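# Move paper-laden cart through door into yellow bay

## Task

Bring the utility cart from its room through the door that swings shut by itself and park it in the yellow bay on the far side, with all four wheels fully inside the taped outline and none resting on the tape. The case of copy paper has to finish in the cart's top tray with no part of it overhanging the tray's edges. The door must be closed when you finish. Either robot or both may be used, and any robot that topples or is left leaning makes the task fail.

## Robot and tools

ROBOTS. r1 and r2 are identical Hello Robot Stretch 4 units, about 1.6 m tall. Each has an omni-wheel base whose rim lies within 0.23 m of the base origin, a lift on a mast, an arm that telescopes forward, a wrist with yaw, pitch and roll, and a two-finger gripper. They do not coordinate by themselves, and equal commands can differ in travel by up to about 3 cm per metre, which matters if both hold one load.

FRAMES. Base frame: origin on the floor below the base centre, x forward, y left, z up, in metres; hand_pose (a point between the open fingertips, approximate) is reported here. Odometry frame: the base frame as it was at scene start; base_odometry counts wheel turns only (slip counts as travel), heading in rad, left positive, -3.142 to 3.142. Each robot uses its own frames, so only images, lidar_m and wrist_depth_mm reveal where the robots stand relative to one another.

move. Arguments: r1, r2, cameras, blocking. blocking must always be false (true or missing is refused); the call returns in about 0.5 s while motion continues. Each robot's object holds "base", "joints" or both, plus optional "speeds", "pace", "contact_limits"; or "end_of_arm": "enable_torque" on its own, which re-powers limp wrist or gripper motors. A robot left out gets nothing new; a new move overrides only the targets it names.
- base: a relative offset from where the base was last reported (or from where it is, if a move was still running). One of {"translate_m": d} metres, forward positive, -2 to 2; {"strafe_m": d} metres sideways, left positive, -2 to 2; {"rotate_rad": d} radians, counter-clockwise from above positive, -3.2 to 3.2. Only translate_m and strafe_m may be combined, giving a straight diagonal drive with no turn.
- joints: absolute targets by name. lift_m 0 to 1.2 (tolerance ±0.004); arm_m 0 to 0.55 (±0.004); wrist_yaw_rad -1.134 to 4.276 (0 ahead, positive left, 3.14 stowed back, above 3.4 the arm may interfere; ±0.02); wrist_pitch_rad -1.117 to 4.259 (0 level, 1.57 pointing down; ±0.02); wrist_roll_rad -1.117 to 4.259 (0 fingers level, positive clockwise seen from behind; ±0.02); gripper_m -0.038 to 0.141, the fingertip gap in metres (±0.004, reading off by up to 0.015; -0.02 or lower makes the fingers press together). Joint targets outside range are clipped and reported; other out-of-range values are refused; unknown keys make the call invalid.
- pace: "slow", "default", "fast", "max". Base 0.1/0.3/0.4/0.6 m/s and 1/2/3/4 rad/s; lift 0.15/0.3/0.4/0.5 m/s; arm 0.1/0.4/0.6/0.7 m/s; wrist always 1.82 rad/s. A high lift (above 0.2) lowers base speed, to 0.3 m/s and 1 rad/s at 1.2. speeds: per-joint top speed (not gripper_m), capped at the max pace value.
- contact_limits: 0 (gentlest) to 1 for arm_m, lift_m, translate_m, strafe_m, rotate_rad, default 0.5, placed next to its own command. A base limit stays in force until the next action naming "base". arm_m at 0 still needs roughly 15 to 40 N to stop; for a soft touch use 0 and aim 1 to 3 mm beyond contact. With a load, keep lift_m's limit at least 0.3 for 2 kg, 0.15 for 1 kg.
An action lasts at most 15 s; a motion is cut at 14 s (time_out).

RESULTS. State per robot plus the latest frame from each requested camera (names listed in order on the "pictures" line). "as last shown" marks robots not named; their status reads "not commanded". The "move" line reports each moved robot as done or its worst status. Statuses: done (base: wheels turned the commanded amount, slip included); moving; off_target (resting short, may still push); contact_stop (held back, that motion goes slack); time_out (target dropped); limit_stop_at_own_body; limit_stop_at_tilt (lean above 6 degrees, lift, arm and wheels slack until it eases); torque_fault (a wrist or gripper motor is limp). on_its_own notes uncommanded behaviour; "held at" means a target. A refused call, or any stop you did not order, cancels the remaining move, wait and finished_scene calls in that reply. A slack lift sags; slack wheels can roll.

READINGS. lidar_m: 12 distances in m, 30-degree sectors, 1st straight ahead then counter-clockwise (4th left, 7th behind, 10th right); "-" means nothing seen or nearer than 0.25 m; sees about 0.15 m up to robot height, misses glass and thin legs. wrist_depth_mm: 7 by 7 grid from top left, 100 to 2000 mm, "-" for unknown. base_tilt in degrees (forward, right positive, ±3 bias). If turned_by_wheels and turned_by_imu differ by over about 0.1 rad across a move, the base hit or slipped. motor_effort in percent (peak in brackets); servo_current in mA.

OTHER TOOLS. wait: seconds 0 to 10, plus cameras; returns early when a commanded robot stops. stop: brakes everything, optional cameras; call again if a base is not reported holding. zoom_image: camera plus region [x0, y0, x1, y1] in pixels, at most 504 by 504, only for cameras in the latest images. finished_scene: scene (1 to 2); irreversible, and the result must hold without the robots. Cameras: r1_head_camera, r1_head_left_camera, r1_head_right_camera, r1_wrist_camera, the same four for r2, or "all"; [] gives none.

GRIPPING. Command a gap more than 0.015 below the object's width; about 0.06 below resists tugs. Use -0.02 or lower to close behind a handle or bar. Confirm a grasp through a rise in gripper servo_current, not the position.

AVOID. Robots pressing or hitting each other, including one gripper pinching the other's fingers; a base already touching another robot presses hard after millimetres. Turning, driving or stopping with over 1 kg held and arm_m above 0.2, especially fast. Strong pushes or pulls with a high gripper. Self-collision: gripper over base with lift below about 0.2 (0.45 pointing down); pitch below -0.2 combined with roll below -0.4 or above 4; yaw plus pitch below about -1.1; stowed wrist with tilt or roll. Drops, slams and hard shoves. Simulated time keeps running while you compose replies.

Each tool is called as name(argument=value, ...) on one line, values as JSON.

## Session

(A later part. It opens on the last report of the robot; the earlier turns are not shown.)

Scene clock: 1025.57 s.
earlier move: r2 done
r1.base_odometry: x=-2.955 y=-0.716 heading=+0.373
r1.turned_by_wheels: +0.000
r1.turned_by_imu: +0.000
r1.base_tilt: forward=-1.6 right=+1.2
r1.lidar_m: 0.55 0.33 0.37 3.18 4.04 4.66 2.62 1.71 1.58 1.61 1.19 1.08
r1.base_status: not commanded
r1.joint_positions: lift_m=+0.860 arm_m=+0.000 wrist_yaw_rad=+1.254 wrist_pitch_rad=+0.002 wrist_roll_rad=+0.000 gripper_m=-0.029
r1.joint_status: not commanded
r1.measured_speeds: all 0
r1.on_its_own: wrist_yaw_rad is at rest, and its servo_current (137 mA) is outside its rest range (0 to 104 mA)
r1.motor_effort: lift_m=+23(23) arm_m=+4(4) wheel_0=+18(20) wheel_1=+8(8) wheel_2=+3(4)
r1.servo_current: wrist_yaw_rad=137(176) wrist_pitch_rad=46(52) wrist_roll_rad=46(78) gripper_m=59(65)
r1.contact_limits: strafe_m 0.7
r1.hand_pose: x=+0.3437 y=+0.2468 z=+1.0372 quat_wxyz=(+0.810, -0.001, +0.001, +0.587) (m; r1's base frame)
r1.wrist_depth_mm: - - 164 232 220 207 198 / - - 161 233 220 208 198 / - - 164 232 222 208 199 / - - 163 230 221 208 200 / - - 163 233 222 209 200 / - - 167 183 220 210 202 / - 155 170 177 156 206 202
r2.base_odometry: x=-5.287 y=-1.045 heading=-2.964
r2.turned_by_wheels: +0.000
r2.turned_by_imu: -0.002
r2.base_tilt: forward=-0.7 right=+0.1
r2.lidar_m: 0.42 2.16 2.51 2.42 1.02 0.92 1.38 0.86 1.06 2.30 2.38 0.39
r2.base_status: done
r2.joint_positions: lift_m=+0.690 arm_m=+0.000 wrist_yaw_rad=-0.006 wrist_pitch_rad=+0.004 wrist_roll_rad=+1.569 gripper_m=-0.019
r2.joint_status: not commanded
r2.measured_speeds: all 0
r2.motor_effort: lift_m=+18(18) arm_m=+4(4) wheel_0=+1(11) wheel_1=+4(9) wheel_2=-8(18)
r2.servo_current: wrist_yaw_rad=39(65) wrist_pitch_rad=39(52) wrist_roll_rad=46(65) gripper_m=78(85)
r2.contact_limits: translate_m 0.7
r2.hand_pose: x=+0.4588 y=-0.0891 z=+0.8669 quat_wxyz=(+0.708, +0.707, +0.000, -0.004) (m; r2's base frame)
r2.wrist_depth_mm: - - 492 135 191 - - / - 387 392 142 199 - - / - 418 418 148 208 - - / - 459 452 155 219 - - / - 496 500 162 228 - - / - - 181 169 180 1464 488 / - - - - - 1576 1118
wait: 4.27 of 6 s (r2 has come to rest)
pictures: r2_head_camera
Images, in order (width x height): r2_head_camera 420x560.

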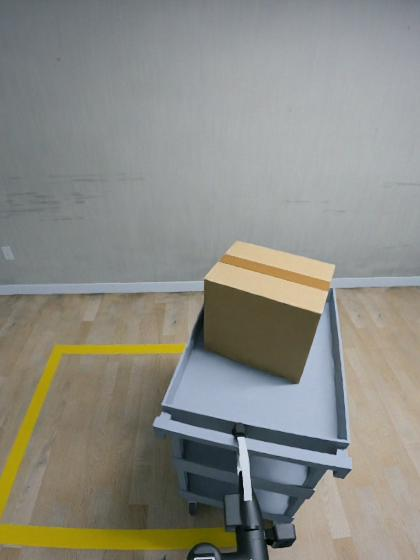

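move(blocking=false, cameras=[], r2={"base":{"translate_m":0.3,"strafe_m":0.5},"pace":"slow","contact_limits":{"translate_m":0.7}})

wait(seconds=8, cameras=["r2_head_camera","r2_head_right_camera"])

Scene clock: 1032.63 s.
move: r2 moving
r1.base_odometry: x=-2.955 y=-0.716 heading=+0.373
r1.turned_by_wheels: +0.000
r1.turned_by_imu: +0.000
r1.base_tilt: forward=-1.6 right=+1.2
r1.lidar_m: 0.55 0.33 0.38 3.20 4.04 4.65 2.55 1.73 1.58 1.62 1.21 1.09
r1.base_status: not commanded
r1.joint_positions: lift_m=+0.860 arm_m=+0.000 wrist_yaw_rad=+1.254 wrist_pitch_rad=+0.002 wrist_roll_rad=+0.000 gripper_m=-0.029
r1.joint_status: not commanded
r1.measured_speeds: all 0
r1.motor_effort: lift_m=+23(23) arm_m=+4(4) wheel_0=+19(19) wheel_1=+8(8) wheel_2=+3(4)
r1.servo_current: wrist_yaw_rad=137(169) wrist_pitch_rad=46(46) wrist_roll_rad=52(65) gripper_m=52(72)
r1.contact_limits: strafe_m 0.7
r1.hand_pose: x=+0.3437 y=+0.2468 z=+1.0372 quat_wxyz=(+0.810, -0.001, +0.001, +0.587) (m; r1's base frame)
r1.wrist_depth_mm: - - 165 232 220 207 198 / - - 161 233 220 208 198 / - - 163 232 223 208 200 / - - 163 230 221 208 199 / - - 163 232 221 209 200 / - - 166 184 220 210 202 / - 154 169 178 156 207 201
r2.base_odometry: x=-5.291 y=-1.056 heading=-2.965
r2.turned_by_wheels: -0.001
r2.turned_by_imu: -0.001
r2.base_tilt: forward=-0.6 right=+0.1
r2.lidar_m: 0.42 2.15 2.51 2.42 1.07 0.93 1.34 0.87 1.07 2.29 2.40 0.41
r2.base_status: translate_m moving; strafe_m moving
r2.joint_positions: lift_m=+0.690 arm_m=+0.000 wrist_yaw_rad=-0.006 wrist_pitch_rad=+0.004 wrist_roll_rad=+1.569 gripper_m=-0.019
r2.joint_status: not commanded
r2.measured_speeds: translate_m=+0.025 strafe_m=+0.042 rotate_rad=-0.002 lift_m=+0.000 arm_m=+0.000 wrist_yaw_rad=+0.000 wrist_pitch_rad=+0.000 wrist_roll_rad=+0.000
r2.motor_effort: lift_m=+18(18) arm_m=+4(4) wheel_0=-10(11) wheel_1=+8(8) wheel_2=-13(13)
r2.servo_current: wrist_yaw_rad=39(52) wrist_pitch_rad=39(46) wrist_roll_rad=59(59) gripper_m=72(78)
r2.contact_limits: translate_m 0.7
r2.hand_pose: x=+0.4588 y=-0.0891 z=+0.8669 quat_wxyz=(+0.708, +0.707, +0.000, -0.004) (m; r2's base frame)
r2.wrist_depth_mm: - 394 462 134 190 - - / - 387 389 141 198 - - / - 418 421 148 207 - - / - 452 455 155 219 - - / - 496 504 163 227 - - / - - 180 169 178 1464 484 / - - - - - 1576 1098
pictures: none
No camera images: "cameras" was empty.

Scene clock: 1039.23 s.
earlier move: r2 done
r1.base_odometry: x=-2.955 y=-0.716 heading=+0.373
r1.turned_by_wheels: +0.000
r1.turned_by_imu: +0.000
r1.base_tilt: forward=-1.6 right=+1.2
r1.lidar_m: 0.54 0.33 0.38 3.18 4.04 4.66 2.56 1.72 1.58 1.60 1.19 1.10
r1.base_status: not commanded
r1.joint_positions: lift_m=+0.860 arm_m=+0.000 wrist_yaw_rad=+1.254 wrist_pitch_rad=+0.002 wrist_roll_rad=+0.000 gripper_m=-0.029
r1.joint_status: not commanded
r1.measured_speeds: all 0
r1.on_its_own: wrist_yaw_rad is at rest, and its servo_current (137 mA) is outside its rest range (0 to 104 mA)
r1.motor_effort: lift_m=+23(23) arm_m=+4(4) wheel_0=+19(20) wheel_1=+8(8) wheel_2=+3(4)
r1.servo_current: wrist_yaw_rad=137(169) wrist_pitch_rad=39(52) wrist_roll_rad=52(72) gripper_m=52(72)
r1.contact_limits: strafe_m 0.7
r1.hand_pose: x=+0.3437 y=+0.2468 z=+1.0372 quat_wxyz=(+0.810, -0.001, +0.001, +0.587) (m; r1's base frame)
r1.wrist_depth_mm: - - 165 233 220 208 198 / - - 161 234 220 209 199 / - - 164 231 222 208 200 / - - 163 231 220 208 200 / - - 163 232 220 209 201 / - - 166 183 220 210 202 / - 155 169 177 155 207 202
r2.base_odometry: x=-5.494 y=-1.589 heading=-2.966
r2.turned_by_wheels: -0.001
r2.turned_by_imu: -0.004
r2.base_tilt: forward=-0.7 right=+0.1
r2.lidar_m: 0.48 1.85 2.01 1.91 1.50 1.08 1.03 1.40 1.47 2.80 0.29 0.34
r2.base_status: done
r2.joint_positions: lift_m=+0.690 arm_m=+0.000 wrist_yaw_rad=-0.027 wrist_pitch_rad=+0.004 wrist_roll_rad=+1.569 gripper_m=-0.019
r2.joint_status: not commanded
r2.measured_speeds: all 0
r2.on_its_own: wrist_yaw_rad is at rest, and its servo_current (176 mA) is outside its rest range (0 to 104 mA)
r2.motor_effort: lift_m=+18(18) arm_m=+4(4) wheel_0=-14(20) wheel_1=+0(8) wheel_2=-14(19)
r2.servo_current: wrist_yaw_rad=176(182) wrist_pitch_rad=46(52) wrist_roll_rad=39(65) gripper_m=78(85)
r2.contact_limits: translate_m 0.7
r2.hand_pose: x=+0.4568 y=-0.0952 z=+0.8669 quat_wxyz=(+0.708, +0.706, -0.008, -0.011) (m; r2's base frame)
r2.wrist_depth_mm: - 373 - - - - - / - 433 - - - - - / - - - - - - - / - - - - - - 439 / - - - - - 377 421 / - - 181 123 178 377 1182 / - - - - - 1397 1098
wait: 6.60 of 8 s (r2 has come to rest)
pictures: r2_head_camera, r2_head_right_camera
Images, in order (width x height): r2_head_camera 420x560, r2_head_right_camera 420x672.

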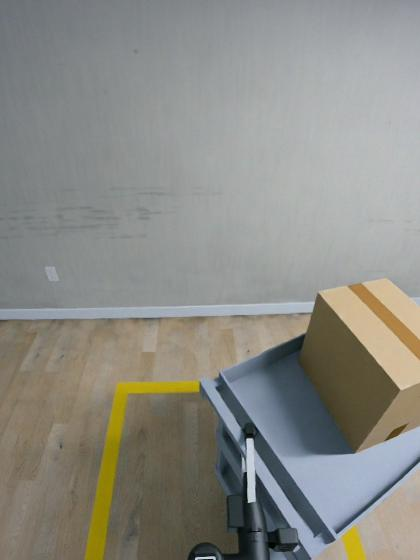

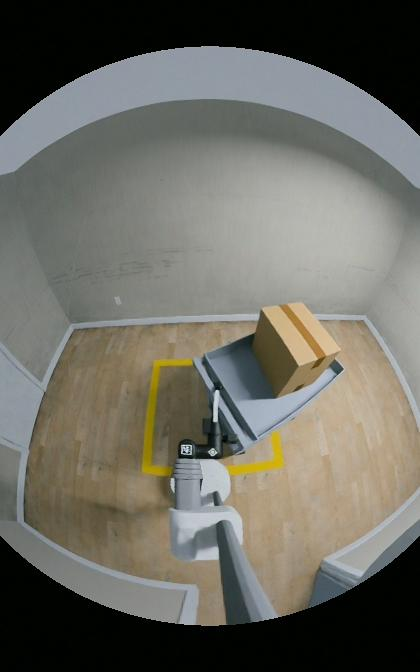

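move(blocking=false, cameras=[], r2={"base":{"translate_m":-0.6,"strafe_m":0.2},"pace":"slow","contact_limits":{"translate_m":0.7}})

wait(seconds=9, cameras=["r2_head_camera","r2_head_right_camera"])

Scene clock: 1046.37 s.
move: r2 moving
r1.base_odometry: x=-2.955 y=-0.716 heading=+0.373
r1.turned_by_wheels: +0.000
r1.turned_by_imu: +0.000
r1.base_tilt: forward=-1.6 right=+1.2
r1.lidar_m: 0.55 0.30 0.37 3.18 4.04 4.66 2.57 1.74 1.59 1.62 1.18 1.09
r1.base_status: not commanded
r1.joint_positions: lift_m=+0.860 arm_m=+0.000 wrist_yaw_rad=+1.254 wrist_pitch_rad=+0.002 wrist_roll_rad=+0.000 gripper_m=-0.029
r1.joint_status: not commanded
r1.measured_speeds: all 0
r1.motor_effort: lift_m=+23(23) arm_m=+4(4) wheel_0=+19(19) wheel_1=+8(8) wheel_2=+3(3)
r1.servo_current: wrist_yaw_rad=156(169) wrist_pitch_rad=46(52) wrist_roll_rad=46(78) gripper_m=52(65)
r1.contact_limits: strafe_m 0.7
r1.hand_pose: x=+0.3437 y=+0.2468 z=+1.0372 quat_wxyz=(+0.810, -0.001, +0.001, +0.587) (m; r1's base frame)
r1.wrist_depth_mm: - - 165 231 220 207 198 / - - 161 233 220 208 198 / - - 164 232 221 207 200 / - - 163 230 221 208 200 / - - 163 232 221 210 201 / - - 167 183 220 209 201 / - 155 169 178 155 207 201
r2.base_odometry: x=-5.482 y=-1.592 heading=-2.968
r2.turned_by_wheels: -0.001
r2.turned_by_imu: -0.001
r2.base_tilt: forward=-0.6 right=+0.1
r2.lidar_m: 0.49 1.85 1.98 1.92 1.44 1.06 1.00 1.42 1.46 2.80 0.28 0.31
r2.base_status: translate_m moving; strafe_m moving
r2.joint_positions: lift_m=+0.690 arm_m=+0.000 wrist_yaw_rad=-0.027 wrist_pitch_rad=+0.004 wrist_roll_rad=+1.569 gripper_m=-0.019
r2.joint_status: not commanded
r2.measured_speeds: translate_m=-0.049 strafe_m=+0.017 rotate_rad=+0.001 lift_m=+0.000 arm_m=+0.000 wrist_yaw_rad=+0.000 wrist_pitch_rad=+0.000 wrist_roll_rad=+0.000
r2.motor_effort: lift_m=+18(18) arm_m=+4(4) wheel_0=-16(19) wheel_1=-8(9) wheel_2=+6(12)
r2.servo_current: wrist_yaw_rad=169(182) wrist_pitch_rad=46(46) wrist_roll_rad=39(65) gripper_m=72(78)
r2.contact_limits: translate_m 0.7
r2.hand_pose: x=+0.4568 y=-0.0952 z=+0.8669 quat_wxyz=(+0.708, +0.706, -0.008, -0.011) (m; r2's base frame)
r2.wrist_depth_mm: - 368 - - - - - / - 427 - - - - - / - - - - - - - / - - - - - - 436 / - - - - - 375 415 / - - 180 119 170 1397 1160 / - 123 - - - 1397 1098
pictures: none
No camera images: "cameras" was empty.

Scene clock: 1053.43 s.
earlier move: r2 done
r1.base_odometry: x=-2.955 y=-0.716 heading=+0.373
r1.turned_by_wheels: +0.000
r1.turned_by_imu: +0.000
r1.base_tilt: forward=-1.6 right=+1.2
r1.lidar_m: 0.55 0.33 0.38 3.20 4.04 4.65 2.58 1.71 1.60 1.62 1.18 1.08
r1.base_status: not commanded
r1.joint_positions: lift_m=+0.860 arm_m=+0.000 wrist_yaw_rad=+1.254 wrist_pitch_rad=+0.002 wrist_roll_rad=+0.000 gripper_m=-0.029
r1.joint_status: not commanded
r1.measured_speeds: all 0
r1.on_its_own: wrist_yaw_rad is at rest, and its servo_current (150 mA) is outside its rest range (0 to 104 mA)
r1.motor_effort: lift_m=+23(23) arm_m=+4(4) wheel_0=+19(19) wheel_1=+8(8) wheel_2=+3(4)
r1.servo_current: wrist_yaw_rad=150(176) wrist_pitch_rad=39(52) wrist_roll_rad=33(78) gripper_m=59(65)
r1.contact_limits: strafe_m 0.7
r1.hand_pose: x=+0.3437 y=+0.2468 z=+1.0372 quat_wxyz=(+0.810, -0.001, +0.001, +0.587) (m; r1's base frame)
r1.wrist_depth_mm: - - 165 231 220 207 197 / - - 161 232 219 208 198 / - - 164 231 221 208 199 / - - 163 232 221 208 200 / - - 163 232 222 209 199 / - - 167 183 220 210 201 / - 155 170 177 155 207 202
r2.base_odometry: x=-4.869 y=-1.682 heading=-2.966
r2.turned_by_wheels: +0.002
r2.turned_by_imu: +0.003
r2.base_tilt: forward=-0.7 right=+0.0
r2.lidar_m: 0.34 0.36 1.78 1.73 0.63 0.45 0.41 1.46 1.21 1.75 3.13 0.45
r2.base_status: done
r2.joint_positions: lift_m=+0.690 arm_m=+0.000 wrist_yaw_rad=+0.004 wrist_pitch_rad=+0.004 wrist_roll_rad=+1.569 gripper_m=-0.019
r2.joint_status: not commanded
r2.measured_speeds: all 0
r2.motor_effort: lift_m=+18(18) arm_m=+4(4) wheel_0=+0(20) wheel_1=-3(9) wheel_2=+10(14)
r2.servo_current: wrist_yaw_rad=46(182) wrist_pitch_rad=39(52) wrist_roll_rad=33(65) gripper_m=72(85)
r2.contact_limits: translate_m 0.7
r2.hand_pose: x=+0.4596 y=-0.0862 z=+0.8669 quat_wxyz=(+0.708, +0.707, +0.003, +0.000) (m; r2's base frame)
r2.wrist_depth_mm: - - - 205 272 1430 1160 / - - - 198 264 1661 508 / - - - 190 254 842 - / - 445 452 185 246 - - / - 449 452 180 238 831 - / - 452 186 173 179 - - / - 455 455 - 227 - -
wait: 7.07 of 9 s (r2 has come to rest)
pictures: r2_head_camera, r2_head_right_camera
Images, in order (width x height): r2_head_camera 420x560, r2_head_right_camera 420x672.

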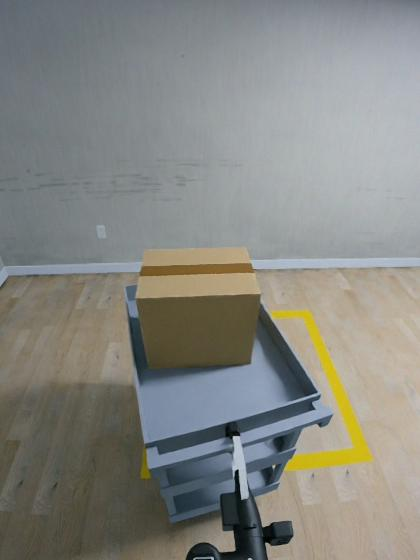

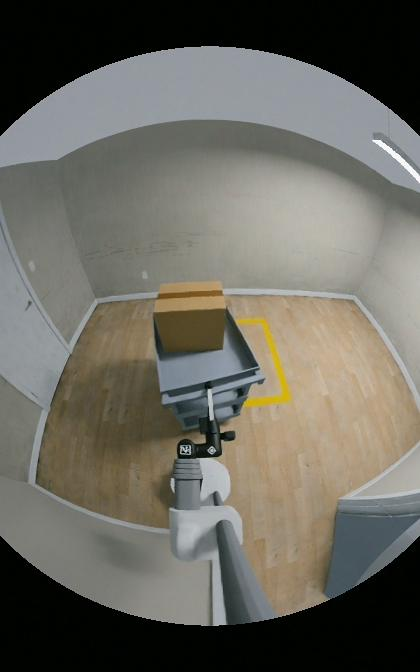

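move(blocking=false, cameras=[], r2={"base":{"translate_m":0.0,"strafe_m":-0.25},"pace":"slow","contact_limits":{"strafe_m":0.7}})

wait(seconds=6, cameras=["r2_head_camera","r2_head_right_camera"])

Scene clock: 1062.63 s.
move: r2 moving
r1.base_odometry: x=-2.955 y=-0.716 heading=+0.373
r1.turned_by_wheels: +0.000
r1.turned_by_imu: +0.000
r1.base_tilt: forward=-1.6 right=+1.2
r1.lidar_m: 0.55 0.33 0.39 3.16 4.05 4.67 2.59 1.71 1.57 1.60 1.19 1.10
r1.base_status: not commanded
r1.joint_positions: lift_m=+0.860 arm_m=+0.000 wrist_yaw_rad=+1.254 wrist_pitch_rad=+0.002 wrist_roll_rad=+0.000 gripper_m=-0.029
r1.joint_status: not commanded
r1.measured_speeds: all 0
r1.motor_effort: lift_m=+23(23) arm_m=+4(4) wheel_0=+19(19) wheel_1=+8(8) wheel_2=+4(4)
r1.servo_current: wrist_yaw_rad=143(156) wrist_pitch_rad=46(52) wrist_roll_rad=39(52) gripper_m=59(65)
r1.contact_limits: strafe_m 0.7
r1.hand_pose: x=+0.3437 y=+0.2468 z=+1.0372 quat_wxyz=(+0.810, -0.001, +0.001, +0.587) (m; r1's base frame)
r1.wrist_depth_mm: - - 165 232 220 208 198 / - - 161 233 219 208 198 / - - 163 232 221 208 199 / - - 163 230 221 208 199 / - - 163 232 222 209 201 / - - 166 184 220 209 202 / - 155 169 177 155 206 202
r2.base_odometry: x=-4.871 y=-1.668 heading=-2.965
r2.turned_by_wheels: +0.001
r2.turned_by_imu: +0.001
r2.base_tilt: forward=-0.7 right=+0.1
r2.lidar_m: 0.35 0.37 1.80 1.73 0.64 0.45 0.42 1.47 1.22 1.72 3.10 0.44
r2.base_status: translate_m moving; strafe_m moving
r2.joint_positions: lift_m=+0.690 arm_m=+0.000 wrist_yaw_rad=+0.007 wrist_pitch_rad=+0.004 wrist_roll_rad=+1.569 gripper_m=-0.019
r2.joint_status: not commanded
r2.measured_speeds: translate_m=-0.001 strafe_m=-0.056 rotate_rad=+0.004 lift_m=+0.000 arm_m=+0.000 wrist_yaw_rad=+0.008 wrist_pitch_rad=+0.000 wrist_roll_rad=+0.000
r2.motor_effort: lift_m=+18(18) arm_m=+4(4) wheel_0=+13(13) wheel_1=-7(8) wheel_2=+0(9)
r2.servo_current: wrist_yaw_rad=52(65) wrist_pitch_rad=39(46) wrist_roll_rad=39(52) gripper_m=78(78)
r2.contact_limits: strafe_m 0.7
r2.hand_pose: x=+0.4599 y=-0.0855 z=+0.8669 quat_wxyz=(+0.708, +0.707, +0.004, +0.001) (m; r2's base frame)
r2.wrist_depth_mm: - - - 206 273 1464 1118 / - - - 199 264 1661 504 / - - - 191 254 831 - / - 452 452 185 246 - - / - 449 449 180 238 809 - / - 449 187 173 179 - - / - 455 452 - 226 - -
pictures: none
No camera images: "cameras" was empty.

Scene clock: 1065.77 s.
earlier move: r2 done
r1.base_odometry: x=-2.955 y=-0.716 heading=+0.373
r1.turned_by_wheels: +0.000
r1.turned_by_imu: +0.000
r1.base_tilt: forward=-1.6 right=+1.2
r1.lidar_m: 0.52 0.30 0.38 3.16 4.03 4.68 2.58 1.74 1.58 1.60 1.20 1.09
r1.base_status: not commanded
r1.joint_positions: lift_m=+0.860 arm_m=+0.000 wrist_yaw_rad=+1.254 wrist_pitch_rad=+0.002 wrist_roll_rad=+0.000 gripper_m=-0.029
r1.joint_status: not commanded
r1.measured_speeds: all 0
r1.on_its_own: wrist_yaw_rad is at rest, and its servo_current (150 mA) is outside its rest range (0 to 104 mA)
r1.motor_effort: lift_m=+23(23) arm_m=+4(4) wheel_0=+19(19) wheel_1=+8(8) wheel_2=+3(4)
r1.servo_current: wrist_yaw_rad=150(176) wrist_pitch_rad=46(52) wrist_roll_rad=26(78) gripper_m=52(65)
r1.contact_limits: strafe_m 0.7
r1.hand_pose: x=+0.3437 y=+0.2468 z=+1.0372 quat_wxyz=(+0.810, -0.001, +0.001, +0.587) (m; r1's base frame)
r1.wrist_depth_mm: - - 164 233 220 208 198 / - - 161 234 220 208 198 / - - 163 231 221 208 200 / - - 163 230 220 209 200 / - - 163 231 220 210 200 / - - 167 183 220 209 202 / - 155 169 177 155 206 202
r2.base_odometry: x=-4.913 y=-1.436 heading=-2.965
r2.turned_by_wheels: +0.000
r2.turned_by_imu: +0.001
r2.base_tilt: forward=-0.6 right=+0.1
r2.lidar_m: 0.27 0.34 2.06 1.73 0.64 0.43 0.51 1.16 0.99 1.72 2.86 0.47
r2.base_status: done
r2.joint_positions: lift_m=+0.690 arm_m=+0.000 wrist_yaw_rad=+0.009 wrist_pitch_rad=+0.004 wrist_roll_rad=+1.569 gripper_m=-0.019
r2.joint_status: not commanded
r2.measured_speeds: all 0
r2.motor_effort: lift_m=+18(18) arm_m=+4(4) wheel_0=+7(18) wheel_1=-4(9) wheel_2=+1(9)
r2.servo_current: wrist_yaw_rad=59(85) wrist_pitch_rad=39(52) wrist_roll_rad=52(59) gripper_m=72(85)
r2.contact_limits: strafe_m 0.7
r2.hand_pose: x=+0.4600 y=-0.0849 z=+0.8669 quat_wxyz=(+0.708, +0.707, +0.005, +0.001) (m; r2's base frame)
r2.wrist_depth_mm: - - - - - 1618 1138 / - - - 345 379 382 1098 / - - - 246 382 1576 477 / - - - 209 287 1708 530 / - - - 190 251 741 - / - 449 186 165 180 - - / - 415 413 - 211 - -
wait: 3.13 of 6 s (r2 has come to rest)
pictures: r2_head_camera, r2_head_right_camera
Images, in order (width x height): r2_head_camera 420x560, r2_head_right_camera 420x672.

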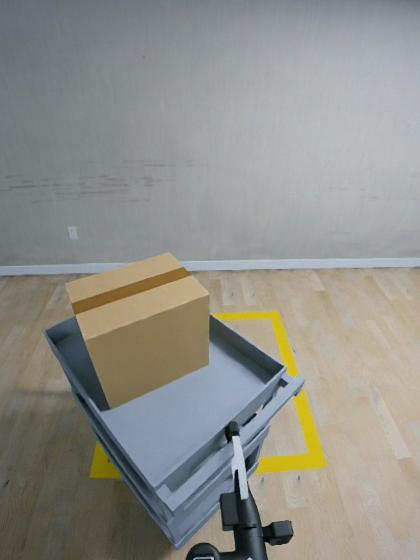

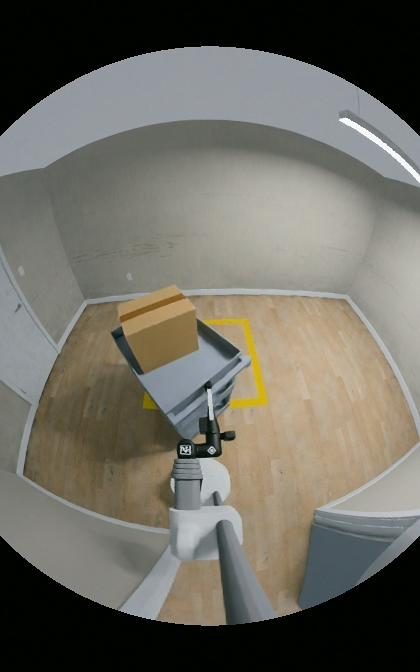

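move(blocking=false, cameras=[], r2={"base":{"translate_m":-0.5,"strafe_m":-0.2},"pace":"slow","contact_limits":{"translate_m":0.7}})

wait(seconds=7, cameras=["r2_head_camera","r2_head_right_camera"])

Scene clock: 1077.47 s.
move: r2 moving
r1.base_odometry: x=-2.955 y=-0.716 heading=+0.373
r1.turned_by_wheels: +0.000
r1.turned_by_imu: +0.000
r1.base_tilt: forward=-1.7 right=+1.2
r1.lidar_m: 0.55 0.34 0.39 3.19 4.07 4.67 2.60 1.71 1.59 1.60 1.19 1.10
r1.base_status: not commanded
r1.joint_positions: lift_m=+0.860 arm_m=+0.000 wrist_yaw_rad=+1.254 wrist_pitch_rad=+0.002 wrist_roll_rad=+0.000 gripper_m=-0.029
r1.joint_status: not commanded
r1.measured_speeds: all 0
r1.motor_effort: lift_m=+23(23) arm_m=+4(4) wheel_0=+19(19) wheel_1=+8(8) wheel_2=+3(4)
r1.servo_current: wrist_yaw_rad=156(156) wrist_pitch_rad=39(52) wrist_roll_rad=46(59) gripper_m=59(65)
r1.contact_limits: strafe_m 0.7
r1.hand_pose: x=+0.3437 y=+0.2468 z=+1.0372 quat_wxyz=(+0.810, -0.001, +0.001, +0.587) (m; r1's base frame)
r1.wrist_depth_mm: - - 164 232 220 207 198 / - - 161 233 219 208 198 / - - 164 232 223 208 199 / - - 163 230 221 209 200 / - - 163 232 221 210 200 / - - 167 183 220 209 201 / - 155 169 177 156 206 202
r2.base_odometry: x=-4.902 y=-1.429 heading=-2.964
r2.turned_by_wheels: +0.001
r2.turned_by_imu: +0.001
r2.base_tilt: forward=-0.6 right=+0.0
r2.lidar_m: 0.29 0.35 2.07 1.71 0.62 0.43 0.50 1.17 0.99 1.67 2.85 0.48
r2.base_status: translate_m moving; strafe_m moving
r2.joint_positions: lift_m=+0.690 arm_m=+0.000 wrist_yaw_rad=+0.009 wrist_pitch_rad=+0.004 wrist_roll_rad=+1.569 gripper_m=-0.019
r2.joint_status: not commanded
r2.measured_speeds: translate_m=-0.049 strafe_m=-0.019 rotate_rad=+0.001 lift_m=+0.000 arm_m=+0.000 wrist_yaw_rad=+0.000 wrist_pitch_rad=+0.000 wrist_roll_rad=+0.000
r2.motor_effort: lift_m=+18(18) arm_m=+1(4) wheel_0=-6(6) wheel_1=-8(9) wheel_2=+18(18)
r2.servo_current: wrist_yaw_rad=72(72) wrist_pitch_rad=46(52) wrist_roll_rad=46(59) gripper_m=78(78)
r2.contact_limits: translate_m 0.7
r2.hand_pose: x=+0.4600 y=-0.0849 z=+0.8669 quat_wxyz=(+0.708, +0.707, +0.005, +0.001) (m; r2's base frame)
r2.wrist_depth_mm: - - - - - 1661 1160 / - - - 347 379 379 377 / - - - 246 - 1863 480 / - - - 210 287 1756 521 / - - - 191 251 707 - / - 445 186 166 179 - - / - 415 407 - 210 - -
pictures: none
No camera images: "cameras" was empty.

Scene clock: 1083.57 s.
earlier move: r2 done
r1.base_odometry: x=-2.955 y=-0.716 heading=+0.373
r1.turned_by_wheels: +0.000
r1.turned_by_imu: +0.000
r1.base_tilt: forward=-1.6 right=+1.2
r1.lidar_m: 0.57 0.31 0.38 3.17 4.04 4.67 2.58 1.73 1.59 1.61 1.19 1.08
r1.base_status: not commanded
r1.joint_positions: lift_m=+0.860 arm_m=+0.000 wrist_yaw_rad=+1.254 wrist_pitch_rad=+0.002 wrist_roll_rad=+0.000 gripper_m=-0.029
r1.joint_status: not commanded
r1.measured_speeds: all 0
r1.on_its_own: wrist_yaw_rad is at rest, and its servo_current (169 mA) is outside its rest range (0 to 104 mA)
r1.motor_effort: lift_m=+23(23) arm_m=+4(4) wheel_0=+19(19) wheel_1=+8(8) wheel_2=+3(4)
r1.servo_current: wrist_yaw_rad=169(182) wrist_pitch_rad=46(52) wrist_roll_rad=52(72) gripper_m=52(65)
r1.contact_limits: strafe_m 0.7
r1.hand_pose: x=+0.3437 y=+0.2468 z=+1.0372 quat_wxyz=(+0.810, -0.001, +0.001, +0.587) (m; r1's base frame)
r1.wrist_depth_mm: - - 164 232 220 207 198 / - - 161 232 219 208 199 / - - 164 233 222 208 198 / - - 163 230 221 208 200 / - - 163 231 222 209 202 / - - 167 183 220 209 201 / - 155 169 177 156 206 201
r2.base_odometry: x=-4.456 y=-1.151 heading=-2.965
r2.turned_by_wheels: -0.001
r2.turned_by_imu: +0.001
r2.base_tilt: forward=-0.6 right=+0.1
r2.lidar_m: 0.25 0.31 2.28 0.30 2.48 3.09 - 0.83 0.65 0.64 2.65 0.51
r2.base_status: done
r2.joint_positions: lift_m=+0.690 arm_m=+0.000 wrist_yaw_rad=+0.008 wrist_pitch_rad=+0.005 wrist_roll_rad=+1.569 gripper_m=-0.019
r2.joint_status: not commanded
r2.measured_speeds: all 0
r2.motor_effort: lift_m=+18(18) arm_m=-3(4) wheel_0=-1(9) wheel_1=-3(10) wheel_2=+8(18)
r2.servo_current: wrist_yaw_rad=65(72) wrist_pitch_rad=52(52) wrist_roll_rad=39(65) gripper_m=78(85)
r2.contact_limits: translate_m 0.7
r2.hand_pose: x=+0.4600 y=-0.0852 z=+0.8668 quat_wxyz=(+0.708, +0.707, +0.004, +0.001) (m; r2's base frame)
r2.wrist_depth_mm: - - - - - 1576 1118 / - - - - - 1618 1160 / - - - 387 - 1366 1060 / - - - 248 413 1537 466 / - - - 190 271 1708 512 / - - 187 157 178 1576 - / - 421 415 - 202 190 -
wait: 6.10 of 7 s (r2 has come to rest)
pictures: r2_head_camera, r2_head_right_camera
Images, in order (width x height): r2_head_camera 420x560, r2_head_right_camera 420x672.

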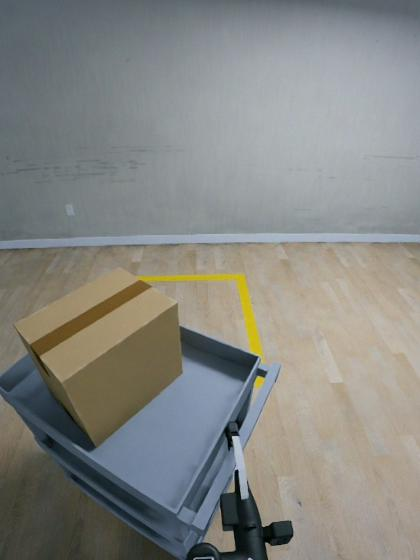

